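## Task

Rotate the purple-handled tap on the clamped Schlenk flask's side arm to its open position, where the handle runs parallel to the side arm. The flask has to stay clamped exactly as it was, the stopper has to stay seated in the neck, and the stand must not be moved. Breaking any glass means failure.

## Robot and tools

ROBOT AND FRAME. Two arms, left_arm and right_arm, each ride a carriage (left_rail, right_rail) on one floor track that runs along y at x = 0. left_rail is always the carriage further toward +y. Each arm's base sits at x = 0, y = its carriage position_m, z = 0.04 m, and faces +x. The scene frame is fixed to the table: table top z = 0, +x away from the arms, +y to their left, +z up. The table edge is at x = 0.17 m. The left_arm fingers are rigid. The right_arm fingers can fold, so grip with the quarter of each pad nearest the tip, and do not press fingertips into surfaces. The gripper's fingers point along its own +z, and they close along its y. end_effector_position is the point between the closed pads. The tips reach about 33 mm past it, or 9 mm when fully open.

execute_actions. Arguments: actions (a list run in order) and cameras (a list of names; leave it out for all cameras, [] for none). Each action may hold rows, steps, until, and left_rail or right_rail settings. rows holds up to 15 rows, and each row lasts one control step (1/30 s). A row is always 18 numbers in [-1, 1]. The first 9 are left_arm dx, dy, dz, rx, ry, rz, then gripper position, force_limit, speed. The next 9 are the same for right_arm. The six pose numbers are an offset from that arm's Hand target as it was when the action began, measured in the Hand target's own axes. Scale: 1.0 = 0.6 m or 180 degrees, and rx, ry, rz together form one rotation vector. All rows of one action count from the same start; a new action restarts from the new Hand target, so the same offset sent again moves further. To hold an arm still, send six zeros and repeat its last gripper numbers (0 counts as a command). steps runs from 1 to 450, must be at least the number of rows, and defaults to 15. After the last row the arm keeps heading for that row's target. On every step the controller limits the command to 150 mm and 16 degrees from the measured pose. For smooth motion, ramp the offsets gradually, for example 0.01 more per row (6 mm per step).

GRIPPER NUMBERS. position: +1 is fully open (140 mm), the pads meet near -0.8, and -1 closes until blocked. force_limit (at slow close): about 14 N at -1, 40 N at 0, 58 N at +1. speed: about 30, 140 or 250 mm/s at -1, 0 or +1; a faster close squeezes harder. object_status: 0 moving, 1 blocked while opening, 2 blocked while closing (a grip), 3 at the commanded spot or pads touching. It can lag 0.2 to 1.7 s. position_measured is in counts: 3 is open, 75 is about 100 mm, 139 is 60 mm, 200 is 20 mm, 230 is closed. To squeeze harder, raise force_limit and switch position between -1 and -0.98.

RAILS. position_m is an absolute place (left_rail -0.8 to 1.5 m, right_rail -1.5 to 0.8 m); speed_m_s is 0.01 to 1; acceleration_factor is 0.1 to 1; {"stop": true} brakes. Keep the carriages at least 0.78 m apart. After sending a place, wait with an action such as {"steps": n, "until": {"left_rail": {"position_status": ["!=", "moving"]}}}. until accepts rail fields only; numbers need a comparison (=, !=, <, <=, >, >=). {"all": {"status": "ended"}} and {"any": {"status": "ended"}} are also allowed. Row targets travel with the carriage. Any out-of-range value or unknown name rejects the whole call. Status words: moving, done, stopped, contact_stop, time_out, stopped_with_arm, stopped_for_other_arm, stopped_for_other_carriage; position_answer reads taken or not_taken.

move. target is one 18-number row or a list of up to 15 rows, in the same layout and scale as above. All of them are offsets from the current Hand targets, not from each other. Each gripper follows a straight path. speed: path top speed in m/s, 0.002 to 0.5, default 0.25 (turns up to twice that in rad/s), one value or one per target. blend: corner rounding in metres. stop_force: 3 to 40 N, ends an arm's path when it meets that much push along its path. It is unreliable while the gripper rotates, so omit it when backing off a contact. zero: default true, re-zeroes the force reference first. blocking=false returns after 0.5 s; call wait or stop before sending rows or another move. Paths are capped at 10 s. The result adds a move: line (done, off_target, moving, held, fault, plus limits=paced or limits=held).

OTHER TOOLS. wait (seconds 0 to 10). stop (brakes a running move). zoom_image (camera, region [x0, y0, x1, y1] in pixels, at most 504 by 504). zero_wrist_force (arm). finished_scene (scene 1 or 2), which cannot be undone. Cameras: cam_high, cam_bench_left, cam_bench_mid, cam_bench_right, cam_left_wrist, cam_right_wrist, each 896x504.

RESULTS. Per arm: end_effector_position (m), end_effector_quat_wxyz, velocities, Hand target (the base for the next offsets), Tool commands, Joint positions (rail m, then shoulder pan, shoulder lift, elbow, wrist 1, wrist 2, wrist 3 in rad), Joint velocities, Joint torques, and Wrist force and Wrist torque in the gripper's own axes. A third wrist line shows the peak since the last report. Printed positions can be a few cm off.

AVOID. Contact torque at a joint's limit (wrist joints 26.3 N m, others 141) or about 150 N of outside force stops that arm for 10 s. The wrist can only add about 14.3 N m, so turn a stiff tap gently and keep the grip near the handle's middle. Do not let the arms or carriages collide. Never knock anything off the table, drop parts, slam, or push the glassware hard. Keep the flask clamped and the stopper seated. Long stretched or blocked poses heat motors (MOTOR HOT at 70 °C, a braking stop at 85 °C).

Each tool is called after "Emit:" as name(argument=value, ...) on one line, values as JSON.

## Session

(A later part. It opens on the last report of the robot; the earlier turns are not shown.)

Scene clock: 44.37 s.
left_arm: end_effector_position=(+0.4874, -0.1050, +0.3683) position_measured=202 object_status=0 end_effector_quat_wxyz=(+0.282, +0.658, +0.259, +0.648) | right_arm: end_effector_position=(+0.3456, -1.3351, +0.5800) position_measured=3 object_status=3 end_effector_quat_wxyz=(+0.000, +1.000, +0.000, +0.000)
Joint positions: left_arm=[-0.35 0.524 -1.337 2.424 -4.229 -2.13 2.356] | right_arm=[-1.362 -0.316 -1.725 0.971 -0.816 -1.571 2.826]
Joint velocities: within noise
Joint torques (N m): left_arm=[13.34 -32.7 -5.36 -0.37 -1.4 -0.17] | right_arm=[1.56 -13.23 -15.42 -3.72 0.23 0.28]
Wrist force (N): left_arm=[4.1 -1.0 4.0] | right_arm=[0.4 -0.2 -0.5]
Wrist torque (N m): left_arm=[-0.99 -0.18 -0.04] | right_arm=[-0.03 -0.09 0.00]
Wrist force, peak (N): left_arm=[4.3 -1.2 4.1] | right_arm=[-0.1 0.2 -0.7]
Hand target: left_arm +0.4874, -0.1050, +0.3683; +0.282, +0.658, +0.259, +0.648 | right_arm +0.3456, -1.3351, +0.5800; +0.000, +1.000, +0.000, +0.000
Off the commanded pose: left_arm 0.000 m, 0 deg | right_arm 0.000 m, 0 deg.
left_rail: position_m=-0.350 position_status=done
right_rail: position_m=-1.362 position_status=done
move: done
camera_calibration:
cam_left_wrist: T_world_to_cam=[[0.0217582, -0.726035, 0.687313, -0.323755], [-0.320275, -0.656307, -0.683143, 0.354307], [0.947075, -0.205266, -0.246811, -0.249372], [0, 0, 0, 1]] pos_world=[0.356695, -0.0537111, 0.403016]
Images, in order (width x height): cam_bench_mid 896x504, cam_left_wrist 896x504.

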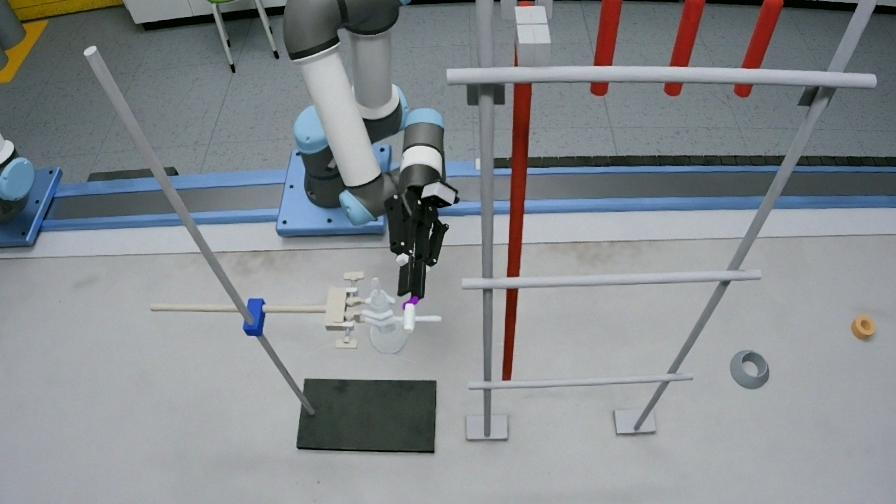

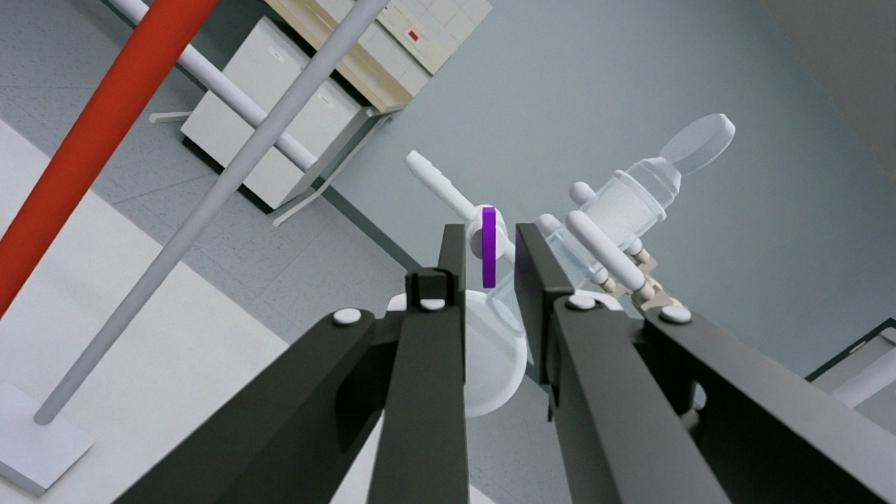

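Emit:
zero_wrist_force(arm="left_arm")

Emit:
move(target=[0, 0, 0.025, 0, 0, 0, -0.58, -1.0, -0.5, 0, 0, 0, 0, 0, 0, 1.0, 1.0, 1.0], speed=0.015, stop_force=4, cameras=["cam_bench_mid", "cam_left_wrist"])

Wrist force sensor zeroed.

Scene clock: 46.77 s.
left_arm: end_effector_position=(+0.5024, -0.1055, +0.3683) position_measured=202 object_status=3 end_effector_quat_wxyz=(+0.282, +0.658, +0.259, +0.648) | right_arm: end_effector_position=(+0.3456, -1.3351, +0.5800) position_measured=3 object_status=3 end_effector_quat_wxyz=(+0.000, +1.000, +0.000, +0.000)
Joint positions: left_arm=[-0.35 0.497 -1.321 2.401 -4.221 -2.102 2.356] | right_arm=[-1.362 -0.316 -1.725 0.971 -0.816 -1.571 2.826]
Joint velocities: within noise
Joint torques (N m): left_arm=[-13.79 -15.64 -22.54 -0.38 1.48 -0.15] | right_arm=[1.86 -13.59 -16.01 -3.6 0.02 0.18]
Wrist force (N, zeroed by zero_wrist_force on left_arm): left_arm=[-0.1 -0.1 0.1] | right_arm=[0.1 -0.1 -0.4]
Wrist torque (N m, zeroed by zero_wrist_force on left_arm): left_arm=[-0.03 0.02 0.00] | right_arm=[-0.02 -0.02 0.00]
Wrist force, peak (N, zeroed by zero_wrist_force on left_arm): left_arm=[-0.3 0.1 -0.4] | right_arm=[0.6 -0.1 -0.3]
Hand target: left_arm +0.5024, -0.1055, +0.3683; +0.282, +0.658, +0.259, +0.648 | right_arm +0.3456, -1.3351, +0.5800; +0.000, +1.000, +0.000, +0.000
Off the commanded pose: left_arm 0.000 m, 0 deg | right_arm 0.000 m, 0 deg.
left_rail: position_m=-0.350 position_status=done
right_rail: position_m=-1.362 position_status=done
move: done
camera_calibration:
cam_left_wrist: T_world_to_cam=[[0.0217473, -0.726041, 0.687307, -0.324459], [-0.320263, -0.656302, -0.683154, 0.358773], [0.947079, -0.205263, -0.246797, -0.263686], [0, 0, 0, 1]] pos_world=[0.371689, -0.0542319, 0.403023]
Images, in order (width x height): cam_bench_mid 896x504, cam_left_wrist 896x504.

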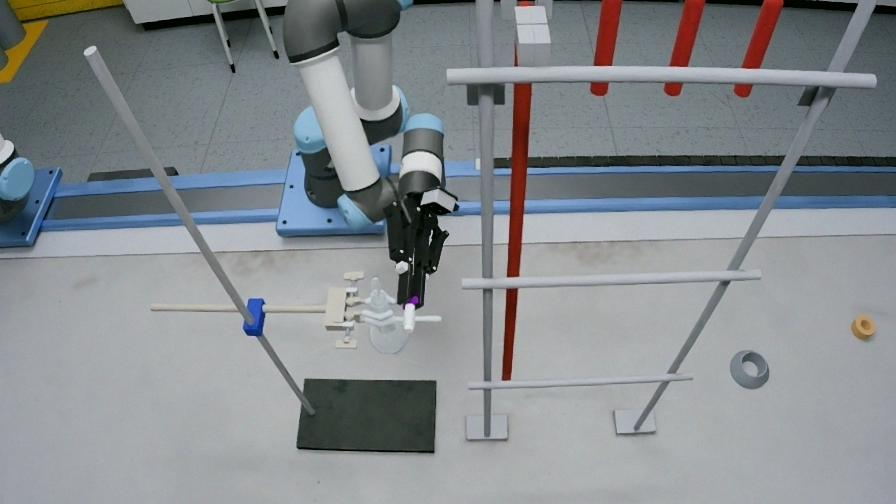

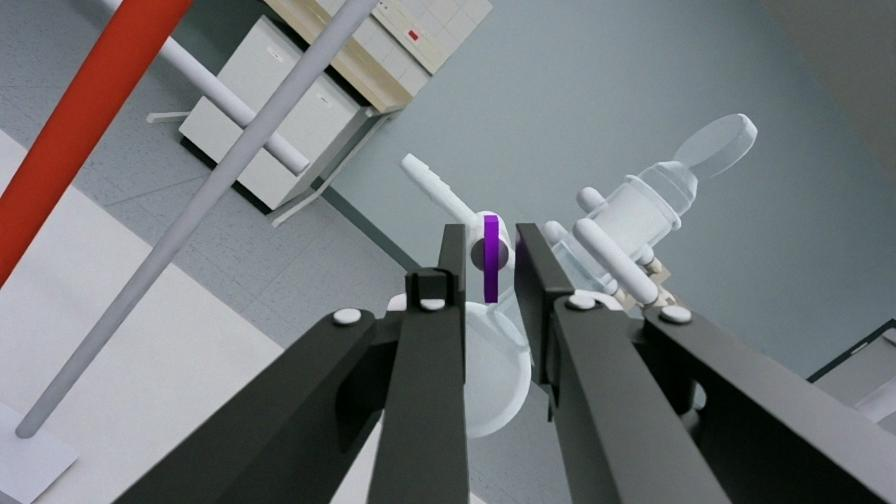

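Emit:
zoom_image(camera="cam_left_wrist", region=[430, 190, 560, 320])

Emit:
zoom_image(camera="cam_bench_mid", region=[370, 270, 450, 350])

Scaled by 3.877.

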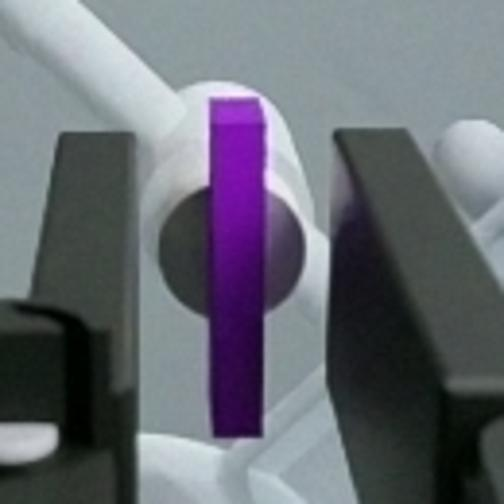

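Scaled by 6.300.

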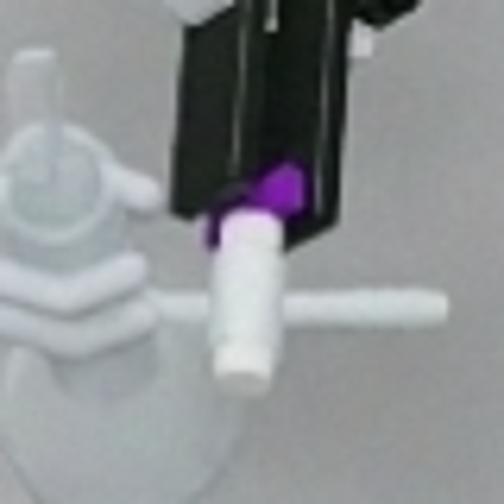

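Emit:
execute_actions(actions=[{"rows": [[0, 0, 0, 0, 0, 0, -1.0, -1.0, -1.0, 0, 0, 0, 0, 0, 0, 1.0, 1.0, 1.0]], "steps": 45}], cameras=["cam_bench_mid", "cam_left_wrist"])

Scene clock: 49.33 s.
left_arm: end_effector_position=(+0.5024, -0.1055, +0.3683) position_measured=223 object_status=2 end_effector_quat_wxyz=(+0.282, +0.658, +0.259, +0.648) | right_arm: end_effector_position=(+0.3456, -1.3351, +0.5800) position_measured=3 object_status=3 end_effector_quat_wxyz=(+0.000, +1.000, +0.000, +0.000)
Joint positions: left_arm=[-0.35 0.497 -1.321 2.401 -4.221 -2.102 2.356] | right_arm=[-1.362 -0.316 -1.725 0.971 -0.816 -1.571 2.826]
Joint velocities: within noise
Joint torques (N m): left_arm=[-10.85 -16.43 -16.62 -0.75 -0.15 -0.01] | right_arm=[1.58 -14.42 -16.25 -3.73 0.11 0.17]
Wrist force (N, zeroed by zero_wrist_force on left_arm): left_arm=[0.3 0.8 0.2] | right_arm=[0.2 0.5 -0.1]
Wrist torque (N m, zeroed by zero_wrist_force on left_arm): left_arm=[0.01 0.04 -0.06] | right_arm=[0.10 -0.04 0.00]
Wrist force, peak (N, zeroed by zero_wrist_force on left_arm): left_arm=[0.8 1.1 0.4] | right_arm=[0.2 0.0 -0.6]
Hand target: left_arm +0.5024, -0.1055, +0.3683; +0.282, +0.658, +0.259, +0.648 | right_arm +0.3456, -1.3351, +0.5800; +0.000, +1.000, +0.000, +0.000
Off the commanded pose: left_arm 0.000 m, 0 deg | right_arm 0.000 m, 0 deg.
left_rail: position_m=-0.350 position_status=done
right_rail: position_m=-1.362 position_status=done
camera_calibration:
cam_left_wrist: T_world_to_cam=[[0.0217528, -0.726041, 0.687308, -0.324461], [-0.320259, -0.656304, -0.683154, 0.358772], [0.94708, -0.205256, -0.246797, -0.263687], [0, 0, 0, 1]] pos_world=[0.371691, -0.0542319, 0.403023]
Images, in order (width x height): cam_bench_mid 896x504, cam_left_wrist 896x504.

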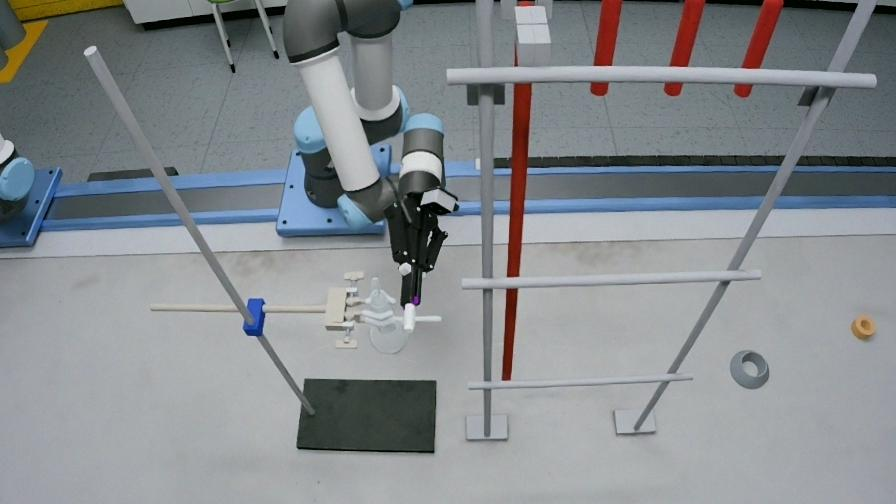

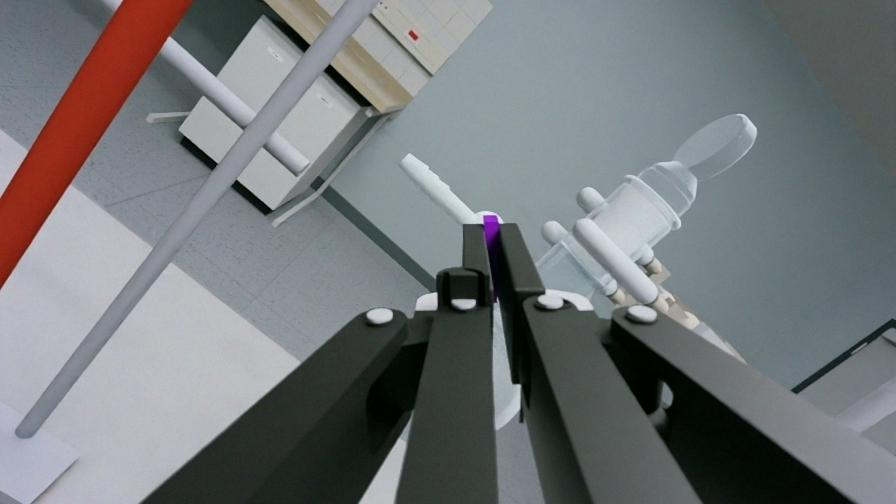

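Emit:
move(target=[0, 0, 0, 0, 0, -0.0556, -1.0, -1.0, -1.0, 0, 0, 0, 0, 0, 0, 1.0, 1.0, 1.0], speed=0.08, cameras=["cam_left_wrist"])

Scene clock: 51.47 s.
left_arm: end_effector_position=(+0.5023, -0.1055, +0.3683) position_measured=223 object_status=2 end_effector_quat_wxyz=(+0.337, +0.633, +0.315, +0.621) | right_arm: end_effector_position=(+0.3456, -1.3351, +0.5800) position_measured=3 object_status=3 end_effector_quat_wxyz=(+0.000, +1.000, +0.000, +0.000)
Joint positions: left_arm=[-0.35 0.497 -1.322 2.401 -4.221 -2.102 2.182] | right_arm=[-1.362 -0.316 -1.725 0.971 -0.816 -1.571 2.826]
Joint velocities: within noise
Joint torques (N m): left_arm=[-5.17 -16.06 -6.55 -4.46 -0.68 -1.73] | right_arm=[2 -13.67 -16.12 -3.63 -0.02 0.12]
Wrist force (N, zeroed by zero_wrist_force on left_arm): left_arm=[-1.7 1.0 0.4] | right_arm=[-0.1 0.2 -0.5]
Wrist torque (N m, zeroed by zero_wrist_force on left_arm): left_arm=[0.08 0.05 -0.01] | right_arm=[0.04 0.02 0.00]
Wrist force, peak (N, zeroed by zero_wrist_force on left_arm): left_arm=[-1.7 1.0 0.4] | right_arm=[0.2 -0.4 -0.5]
Hand target: left_arm +0.5024, -0.1055, +0.3683; +0.337, +0.633, +0.316, +0.621 | right_arm +0.3456, -1.3351, +0.5800; +0.000, +1.000, +0.000, +0.000
Off the commanded pose: left_arm 0.000 m, 0 deg | right_arm 0.000 m, 0 deg.
left_rail: position_m=-0.350 position_status=done
right_rail: position_m=-1.362 position_status=done
move: done
camera_calibration:
cam_left_wrist: T_world_to_cam=[[0.0262187, -0.595885, 0.802642, -0.355509], [-0.324022, -0.764635, -0.557084, 0.302822], [0.945686, -0.245468, -0.213128, -0.279605], [0, 0, 0, 1]] pos_world=[0.371861, -0.0489277, 0.394452]
Images, in order (width x height): cam_left_wrist 896x504.

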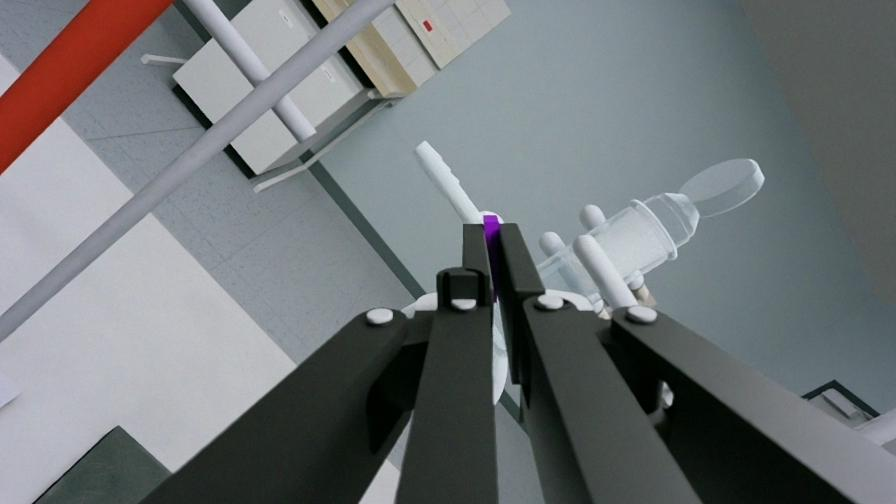

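Emit:
move(target=[0, 0, 0, 0, 0, -0.0972, -1.0, -1.0, -1.0, 0, 0, 0, 0, 0, 0, 1.0, 1.0, 1.0], speed=0.1, cameras=["cam_left_wrist"])

Scene clock: 54.07 s.
left_arm: end_effector_position=(+0.5023, -0.1055, +0.3683) position_measured=223 object_status=2 end_effector_quat_wxyz=(+0.428, +0.577, +0.408, +0.563) | right_arm: end_effector_position=(+0.3456, -1.3351, +0.5800) position_measured=3 object_status=3 end_effector_quat_wxyz=(+0.000, +1.000, +0.000, +0.000)
Joint positions: left_arm=[-0.35 0.497 -1.321 2.401 -4.221 -2.102 1.876] | right_arm=[-1.362 -0.316 -1.725 0.971 -0.816 -1.571 2.826]
Joint velocities: within noise
Joint torques (N m): left_arm=[1.97 -16.29 -8.93 -4.53 -0.09 -1.93] | right_arm=[2.24 -13.85 -15.88 -3.72 0 0.26]
Wrist force (N, zeroed by zero_wrist_force on left_arm): left_arm=[-2.6 1.3 0.1] | right_arm=[0.0 0.0 -0.6]
Wrist torque (N m, zeroed by zero_wrist_force on left_arm): left_arm=[0.06 0.14 -0.20] | right_arm=[0.01 -0.02 0.00]
Wrist force, peak (N, zeroed by zero_wrist_force on left_arm): left_arm=[-2.6 1.3 0.1] | right_arm=[-0.3 -0.4 -0.5]
Hand target: left_arm +0.5024, -0.1055, +0.3683; +0.428, +0.577, +0.408, +0.563 | right_arm +0.3456, -1.3351, +0.5800; +0.000, +1.000, +0.000, +0.000
Off the commanded pose: left_arm 0.000 m, 0 deg | right_arm 0.000 m, 0 deg.
left_rail: position_m=-0.350 position_status=done
right_rail: position_m=-1.362 position_status=done
move: done
camera_calibration:
cam_left_wrist: T_world_to_cam=[[0.0356381, -0.327172, 0.944292, -0.384026], [-0.32866, -0.896171, -0.298096, 0.195862], [0.943776, -0.299728, -0.139466, -0.311507], [0, 0, 0, 1]] pos_world=[0.372051, -0.0434843, 0.377574]
Images, in order (width x height): cam_left_wrist 896x504.

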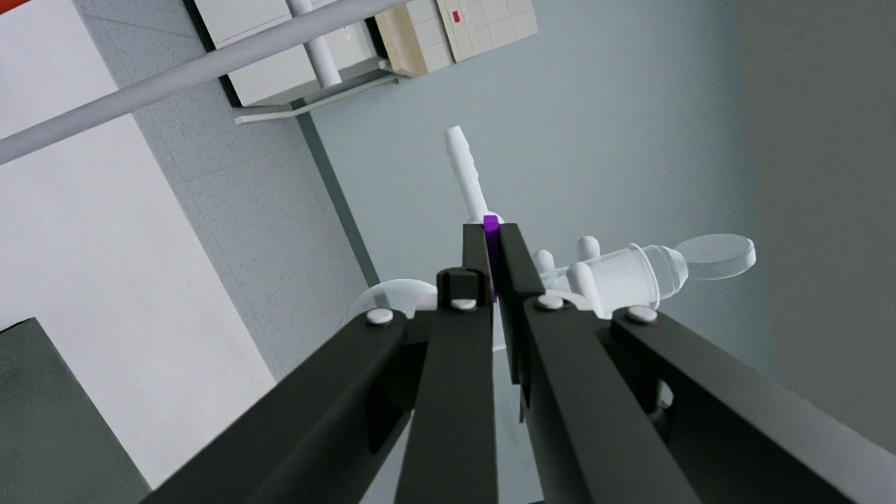

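Emit:
move(target=[0, 0, 0, 0, 0, -0.0972, -1.0, -1.0, -1.0, 0, 0, 0, 0, 0, 0, 1.0, 1.0, 1.0], speed=0.1, cameras=["cam_bench_mid", "cam_left_wrist"])

Scene clock: 56.57 s.
left_arm: end_effector_position=(+0.5023, -0.1055, +0.3683) position_measured=223 object_status=2 end_effector_quat_wxyz=(+0.509, +0.509, +0.491, +0.491) | right_arm: end_effector_position=(+0.3456, -1.3351, +0.5800) position_measured=3 object_status=3 end_effector_quat_wxyz=(+0.000, +1.000, +0.000, +0.000)
Joint positions: left_arm=[-0.35 0.497 -1.322 2.401 -4.221 -2.102 1.571] | right_arm=[-1.362 -0.316 -1.725 0.971 -0.816 -1.571 2.826]
Joint velocities: within noise
Joint torques (N m): left_arm=[8.81 -15.57 -18.98 -4.38 0.57 -1.68] | right_arm=[2.22 -13.43 -15.76 -3.53 0.05 0.35]
Wrist force (N, zeroed by zero_wrist_force on left_arm): left_arm=[-3.7 1.0 -0.3] | right_arm=[0.0 -0.1 -0.5]
Wrist torque (N m, zeroed by zero_wrist_force on left_arm): left_arm=[0.05 0.20 -0.36] | right_arm=[-0.01 -0.01 0.00]
Wrist force, peak (N, zeroed by zero_wrist_force on left_arm): left_arm=[-3.8 1.5 -0.3] | right_arm=[-0.2 -0.3 -0.7]
Hand target: left_arm +0.5024, -0.1055, +0.3683; +0.509, +0.509, +0.491, +0.491 | right_arm +0.3456, -1.3351, +0.5800; +0.000, +1.000, +0.000, +0.000
Off the commanded pose: left_arm 0.000 m, 0 deg | right_arm 0.000 m, 0 deg.
left_rail: position_m=-0.350 position_status=done
right_rail: position_m=-1.362 position_status=done
move: done
camera_calibration:
cam_left_wrist: T_world_to_cam=[[0.0460653, -0.0283948, 0.998535, -0.377719], [-0.330338, -0.943791, -0.0115986, 0.0861624], [0.942738, -0.32932, -0.0528559, -0.346007], [0, 0, 0, 1]] pos_world=[0.372057, -0.043353, 0.359877]
Images, in order (width x height): cam_bench_mid 896x504, cam_left_wrist 896x504.

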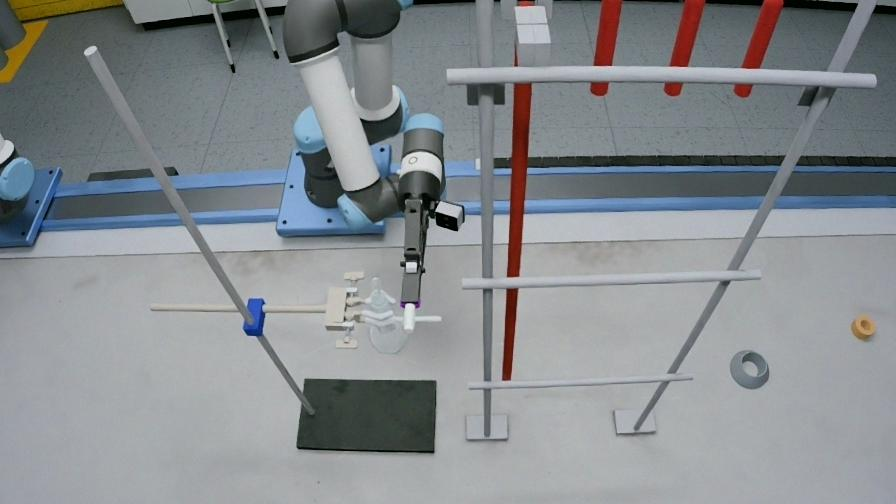

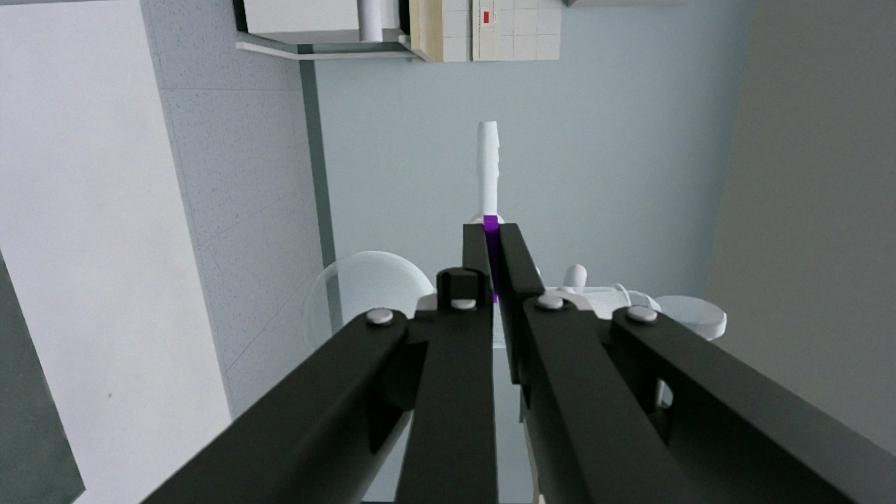

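Emit:
zoom_image(camera="cam_left_wrist", region=[420, 100, 560, 240])

Emit:
zoom_image(camera="cam_bench_mid", region=[330, 260, 460, 360])

Scaled by 3.600.

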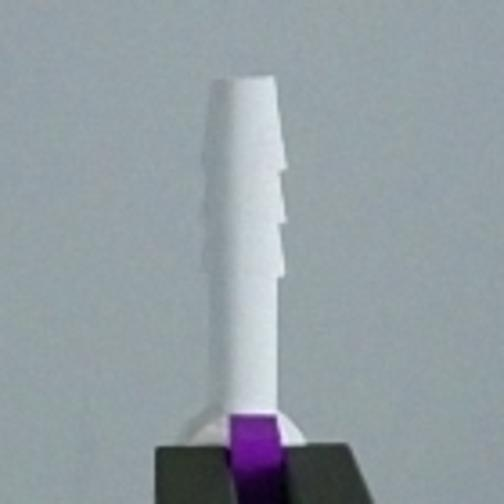

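Scaled by 3.877.

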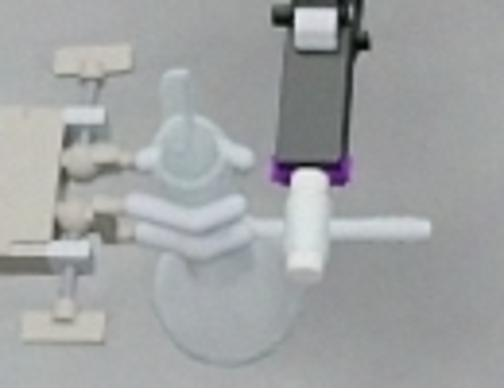

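Emit:
execute_actions(actions=[{"rows": [[0, 0, 0, 0, 0, 0, -0.58, -1.0, -1.0, 0, 0, 0, 0, 0, 0, 1.0, 1.0, 1.0]], "steps": 30}], cameras=["cam_bench_mid", "cam_left_wrist"])

Scene clock: 60.07 s.
left_arm: end_effector_position=(+0.5024, -0.1055, +0.3683) position_measured=202 object_status=3 end_effector_quat_wxyz=(+0.509, +0.509, +0.491, +0.491) | right_arm: end_effector_position=(+0.3456, -1.3351, +0.5800) position_measured=3 object_status=3 end_effector_quat_wxyz=(+0.000, +1.000, +0.000, +0.000)
Joint positions: left_arm=[-0.35 0.497 -1.321 2.401 -4.221 -2.102 1.571] | right_arm=[-1.362 -0.316 -1.725 0.971 -0.816 -1.571 2.826]
Joint velocities: within noise
Joint torques (N m): left_arm=[9.04 -16.06 -20.36 -4.12 1.3 -1.28] | right_arm=[2.41 -14.98 -15.58 -3.68 0.16 0.15]
Wrist force (N, zeroed by zero_wrist_force on left_arm): left_arm=[-2.6 1.3 -0.7] | right_arm=[0.1 0.1 -0.7]
Wrist torque (N m, zeroed by zero_wrist_force on left_arm): left_arm=[0.06 0.26 -0.47] | right_arm=[0.01 -0.03 0.00]
Wrist force, peak (N, zeroed by zero_wrist_force on left_arm): left_arm=[-4.1 1.3 -0.2] | right_arm=[-0.2 -0.4 -0.5]
Hand target: left_arm +0.5024, -0.1055, +0.3683; +0.509, +0.509, +0.491, +0.491 | right_arm +0.3456, -1.3351, +0.5800; +0.000, +1.000, +0.000, +0.000
Off the commanded pose: left_arm 0.000 m, 0 deg | right_arm 0.000 m, 0 deg.
left_rail: position_m=-0.350 position_status=done
right_rail: position_m=-1.362 position_status=done
camera_calibration:
cam_left_wrist: T_world_to_cam=[[0.0460979, -0.0281563, 0.99854, -0.377689], [-0.330322, -0.9438, -0.0113634, 0.0860862], [0.942742, -0.329316, -0.0528078, -0.346037], [0, 0, 0, 1]] pos_world=[0.37207, -0.0433414, 0.359842]
Images, in order (width x height): cam_bench_mid 896x504, cam_left_wrist 896x504.

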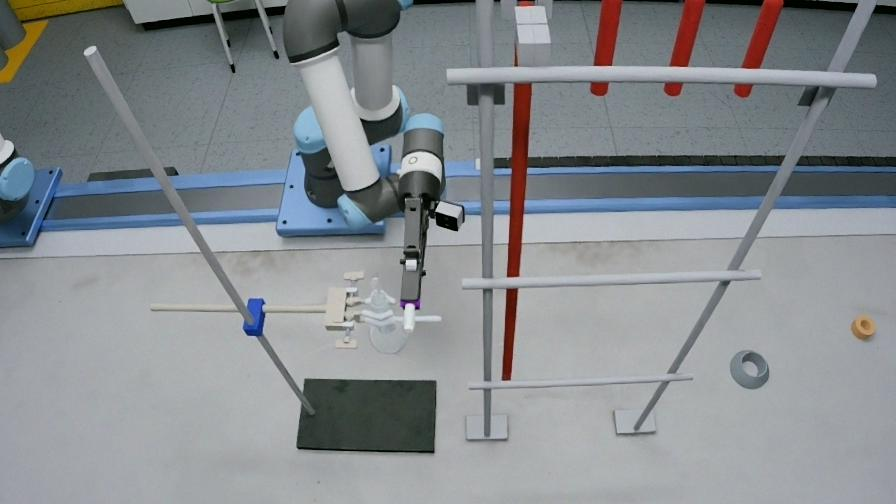

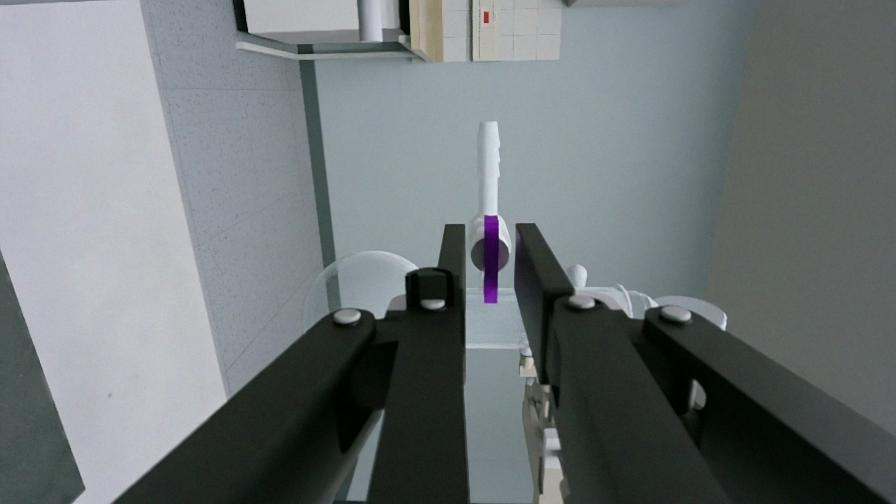

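Emit:
zoom_image(camera="cam_left_wrist", region=[430, 110, 560, 310])

Scaled by 2.520.

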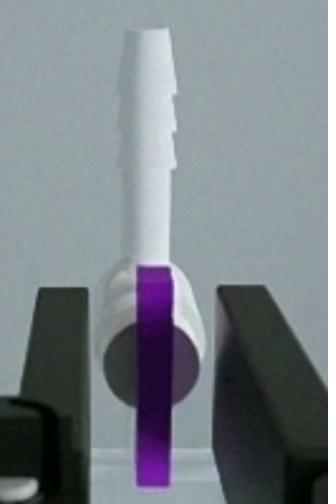

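Emit:
move(target=[[0, 0, -0.045, 0, 0, 0, -0.58, -1.0, -1.0, 0, 0, 0, 0, 0, 0, 1.0, 1.0, 1.0], [0, 0, -0.18, 0, 0, 0, -0.58, -1.0, -1.0, 0, 0, 0, 0, 0, 0, 1.0, 1.0, 1.0]], speed=[0.06, 0.15], blend=[0.005, 0])

Scene clock: 62.73 s.
left_arm: end_effector_position=(+0.3945, -0.1017, +0.3683) position_measured=202 object_status=3 end_effector_quat_wxyz=(+0.509, +0.509, +0.491, +0.491) | right_arm: end_effector_position=(+0.3456, -1.3351, +0.5800) position_measured=3 object_status=3 end_effector_quat_wxyz=(+0.000, +1.000, +0.000, +0.000)
Joint positions: left_arm=[-0.35 0.747 -1.411 2.534 -4.265 -2.353 1.571] | right_arm=[-1.362 -0.316 -1.725 0.971 -0.816 -1.571 2.826]
Joint velocities: within noise
Joint torques (N m): left_arm=[13.21 -28.9 -2.33 -3.99 -1.61 0.2] | right_arm=[2.29 -14.79 -16.75 -3.58 0.01 0.15]
Wrist force (N, zeroed by zero_wrist_force on left_arm): left_arm=[-2.5 1.2 -0.8] | right_arm=[-0.2 -0.3 -0.4]
Wrist torque (N m, zeroed by zero_wrist_force on left_arm): left_arm=[0.06 0.24 -0.48] | right_arm=[-0.07 0.02 0.00]
Wrist force, peak (N, zeroed by zero_wrist_force on left_arm): left_arm=[-2.7 1.3 -1.9] | right_arm=[0.4 -0.1 -0.5]
Hand target: left_arm +0.3944, -0.1017, +0.3683; +0.509, +0.509, +0.491, +0.491 | right_arm +0.3456, -1.3351, +0.5800; +0.000, +1.000, +0.000, +0.000
Off the commanded pose: left_arm 0.000 m, 0 deg | right_arm 0.000 m, 0 deg.
left_rail: position_m=-0.350 position_status=done
right_rail: position_m=-1.362 position_status=done
move: done
camera_calibration:
cam_left_wrist: T_world_to_cam=[[0.0460951, -0.0281131, 0.998541, -0.3726], [-0.330299, -0.943808, -0.0113247, 0.0539693], [0.94275, -0.329296, -0.0527907, -0.243099], [0, 0, 0, 1]] pos_world=[0.264183, -0.0395898, 0.359834]
cam_right_wrist: T_world_to_cam=[[-0.031272, -0.999466, 0.0094293, -1.31715], [-0.949091, 0.0326517, 0.313305, 0.202107], [-0.313446, 0.000848412, -0.949606, 0.804979], [0, 0, 0, 1]] pos_world=[0.402945, -1.32372, 0.713512]

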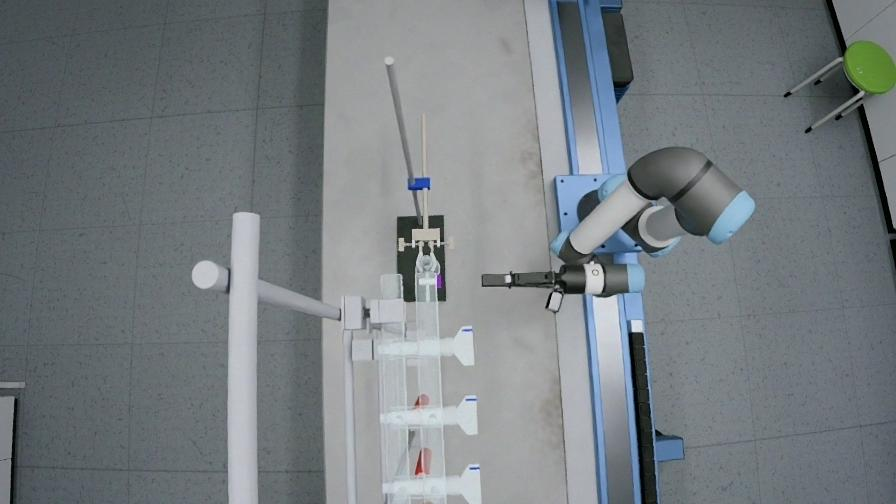

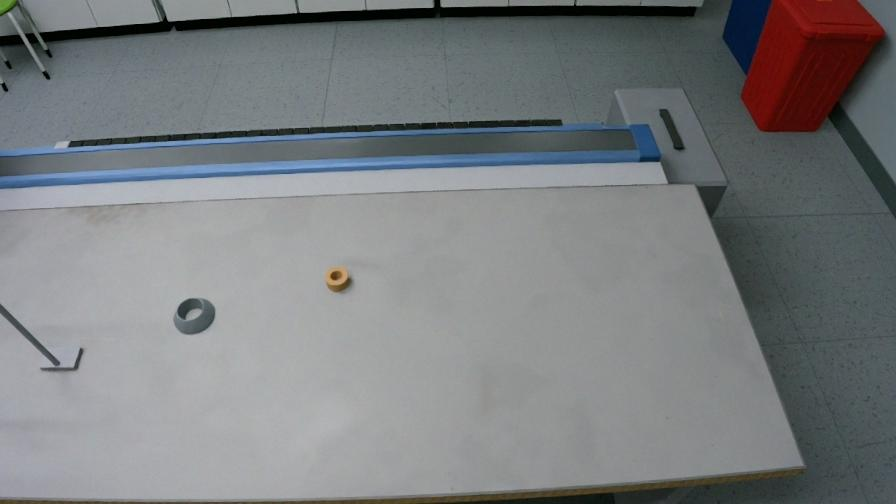

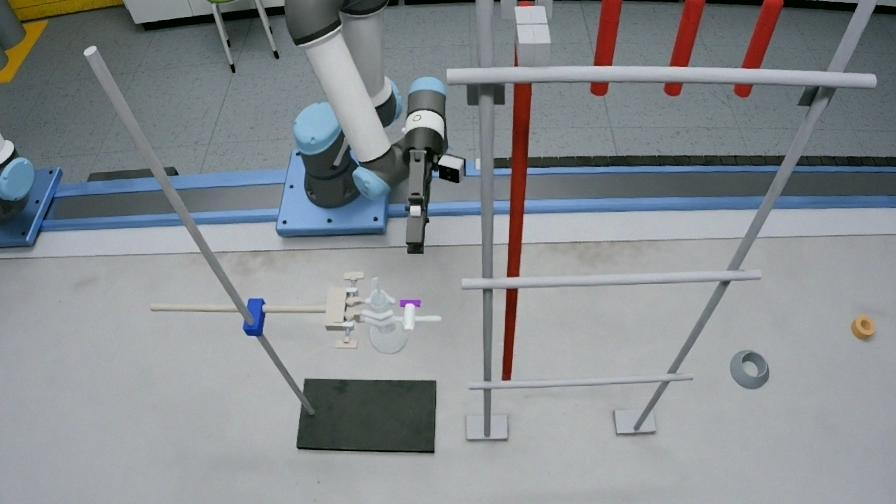

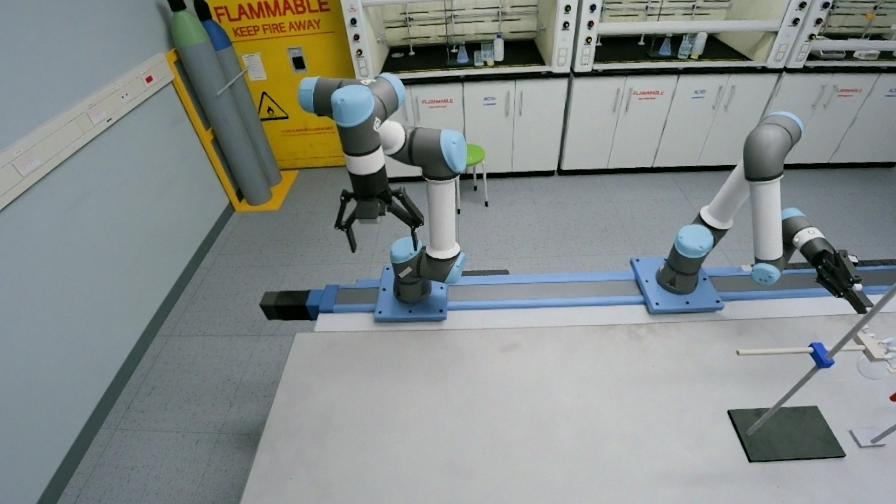

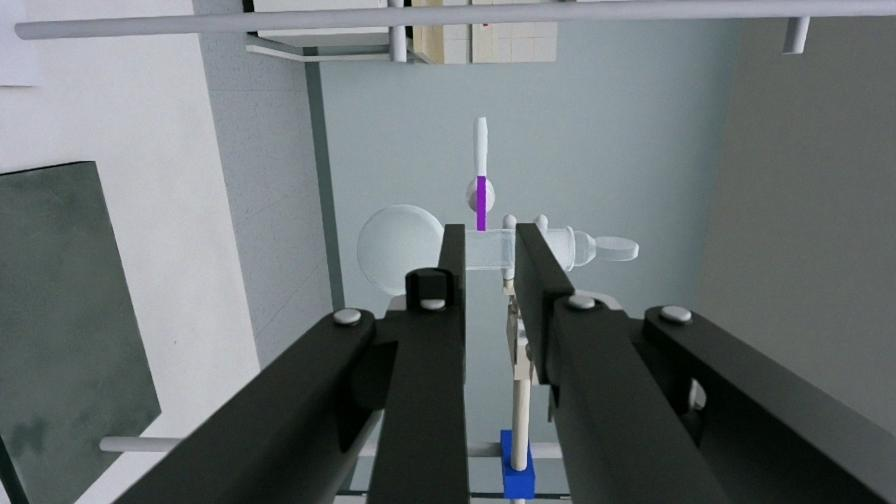

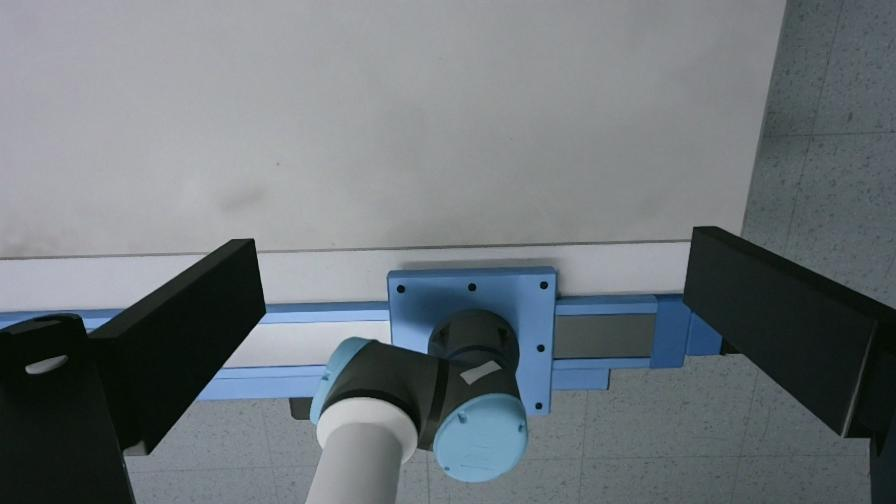

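Emit:
zoom_image(camera="cam_bench_mid", region=[340, 260, 460, 360])

Emit:
zoom_image(camera="cam_left_wrist", region=[420, 105, 540, 240])

Scaled by 4.200.

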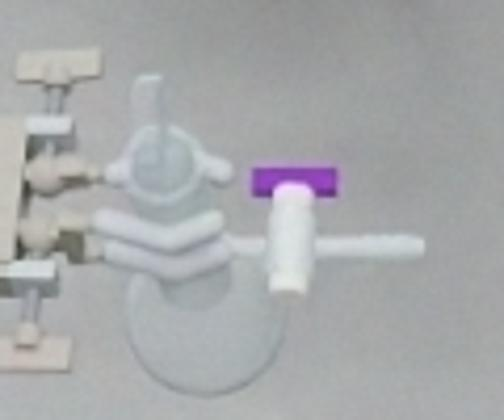

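Scaled by 3.733.

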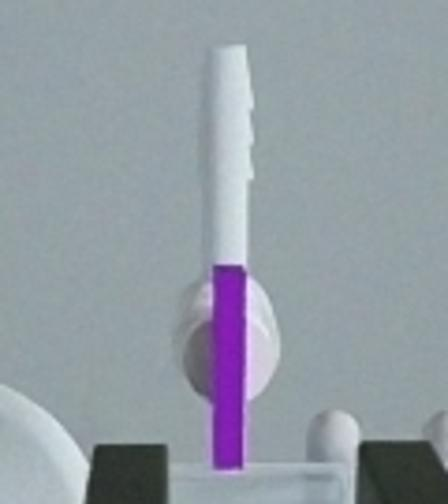

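Emit:
finished_scene(scene=2)

The scene is finished: the task was done.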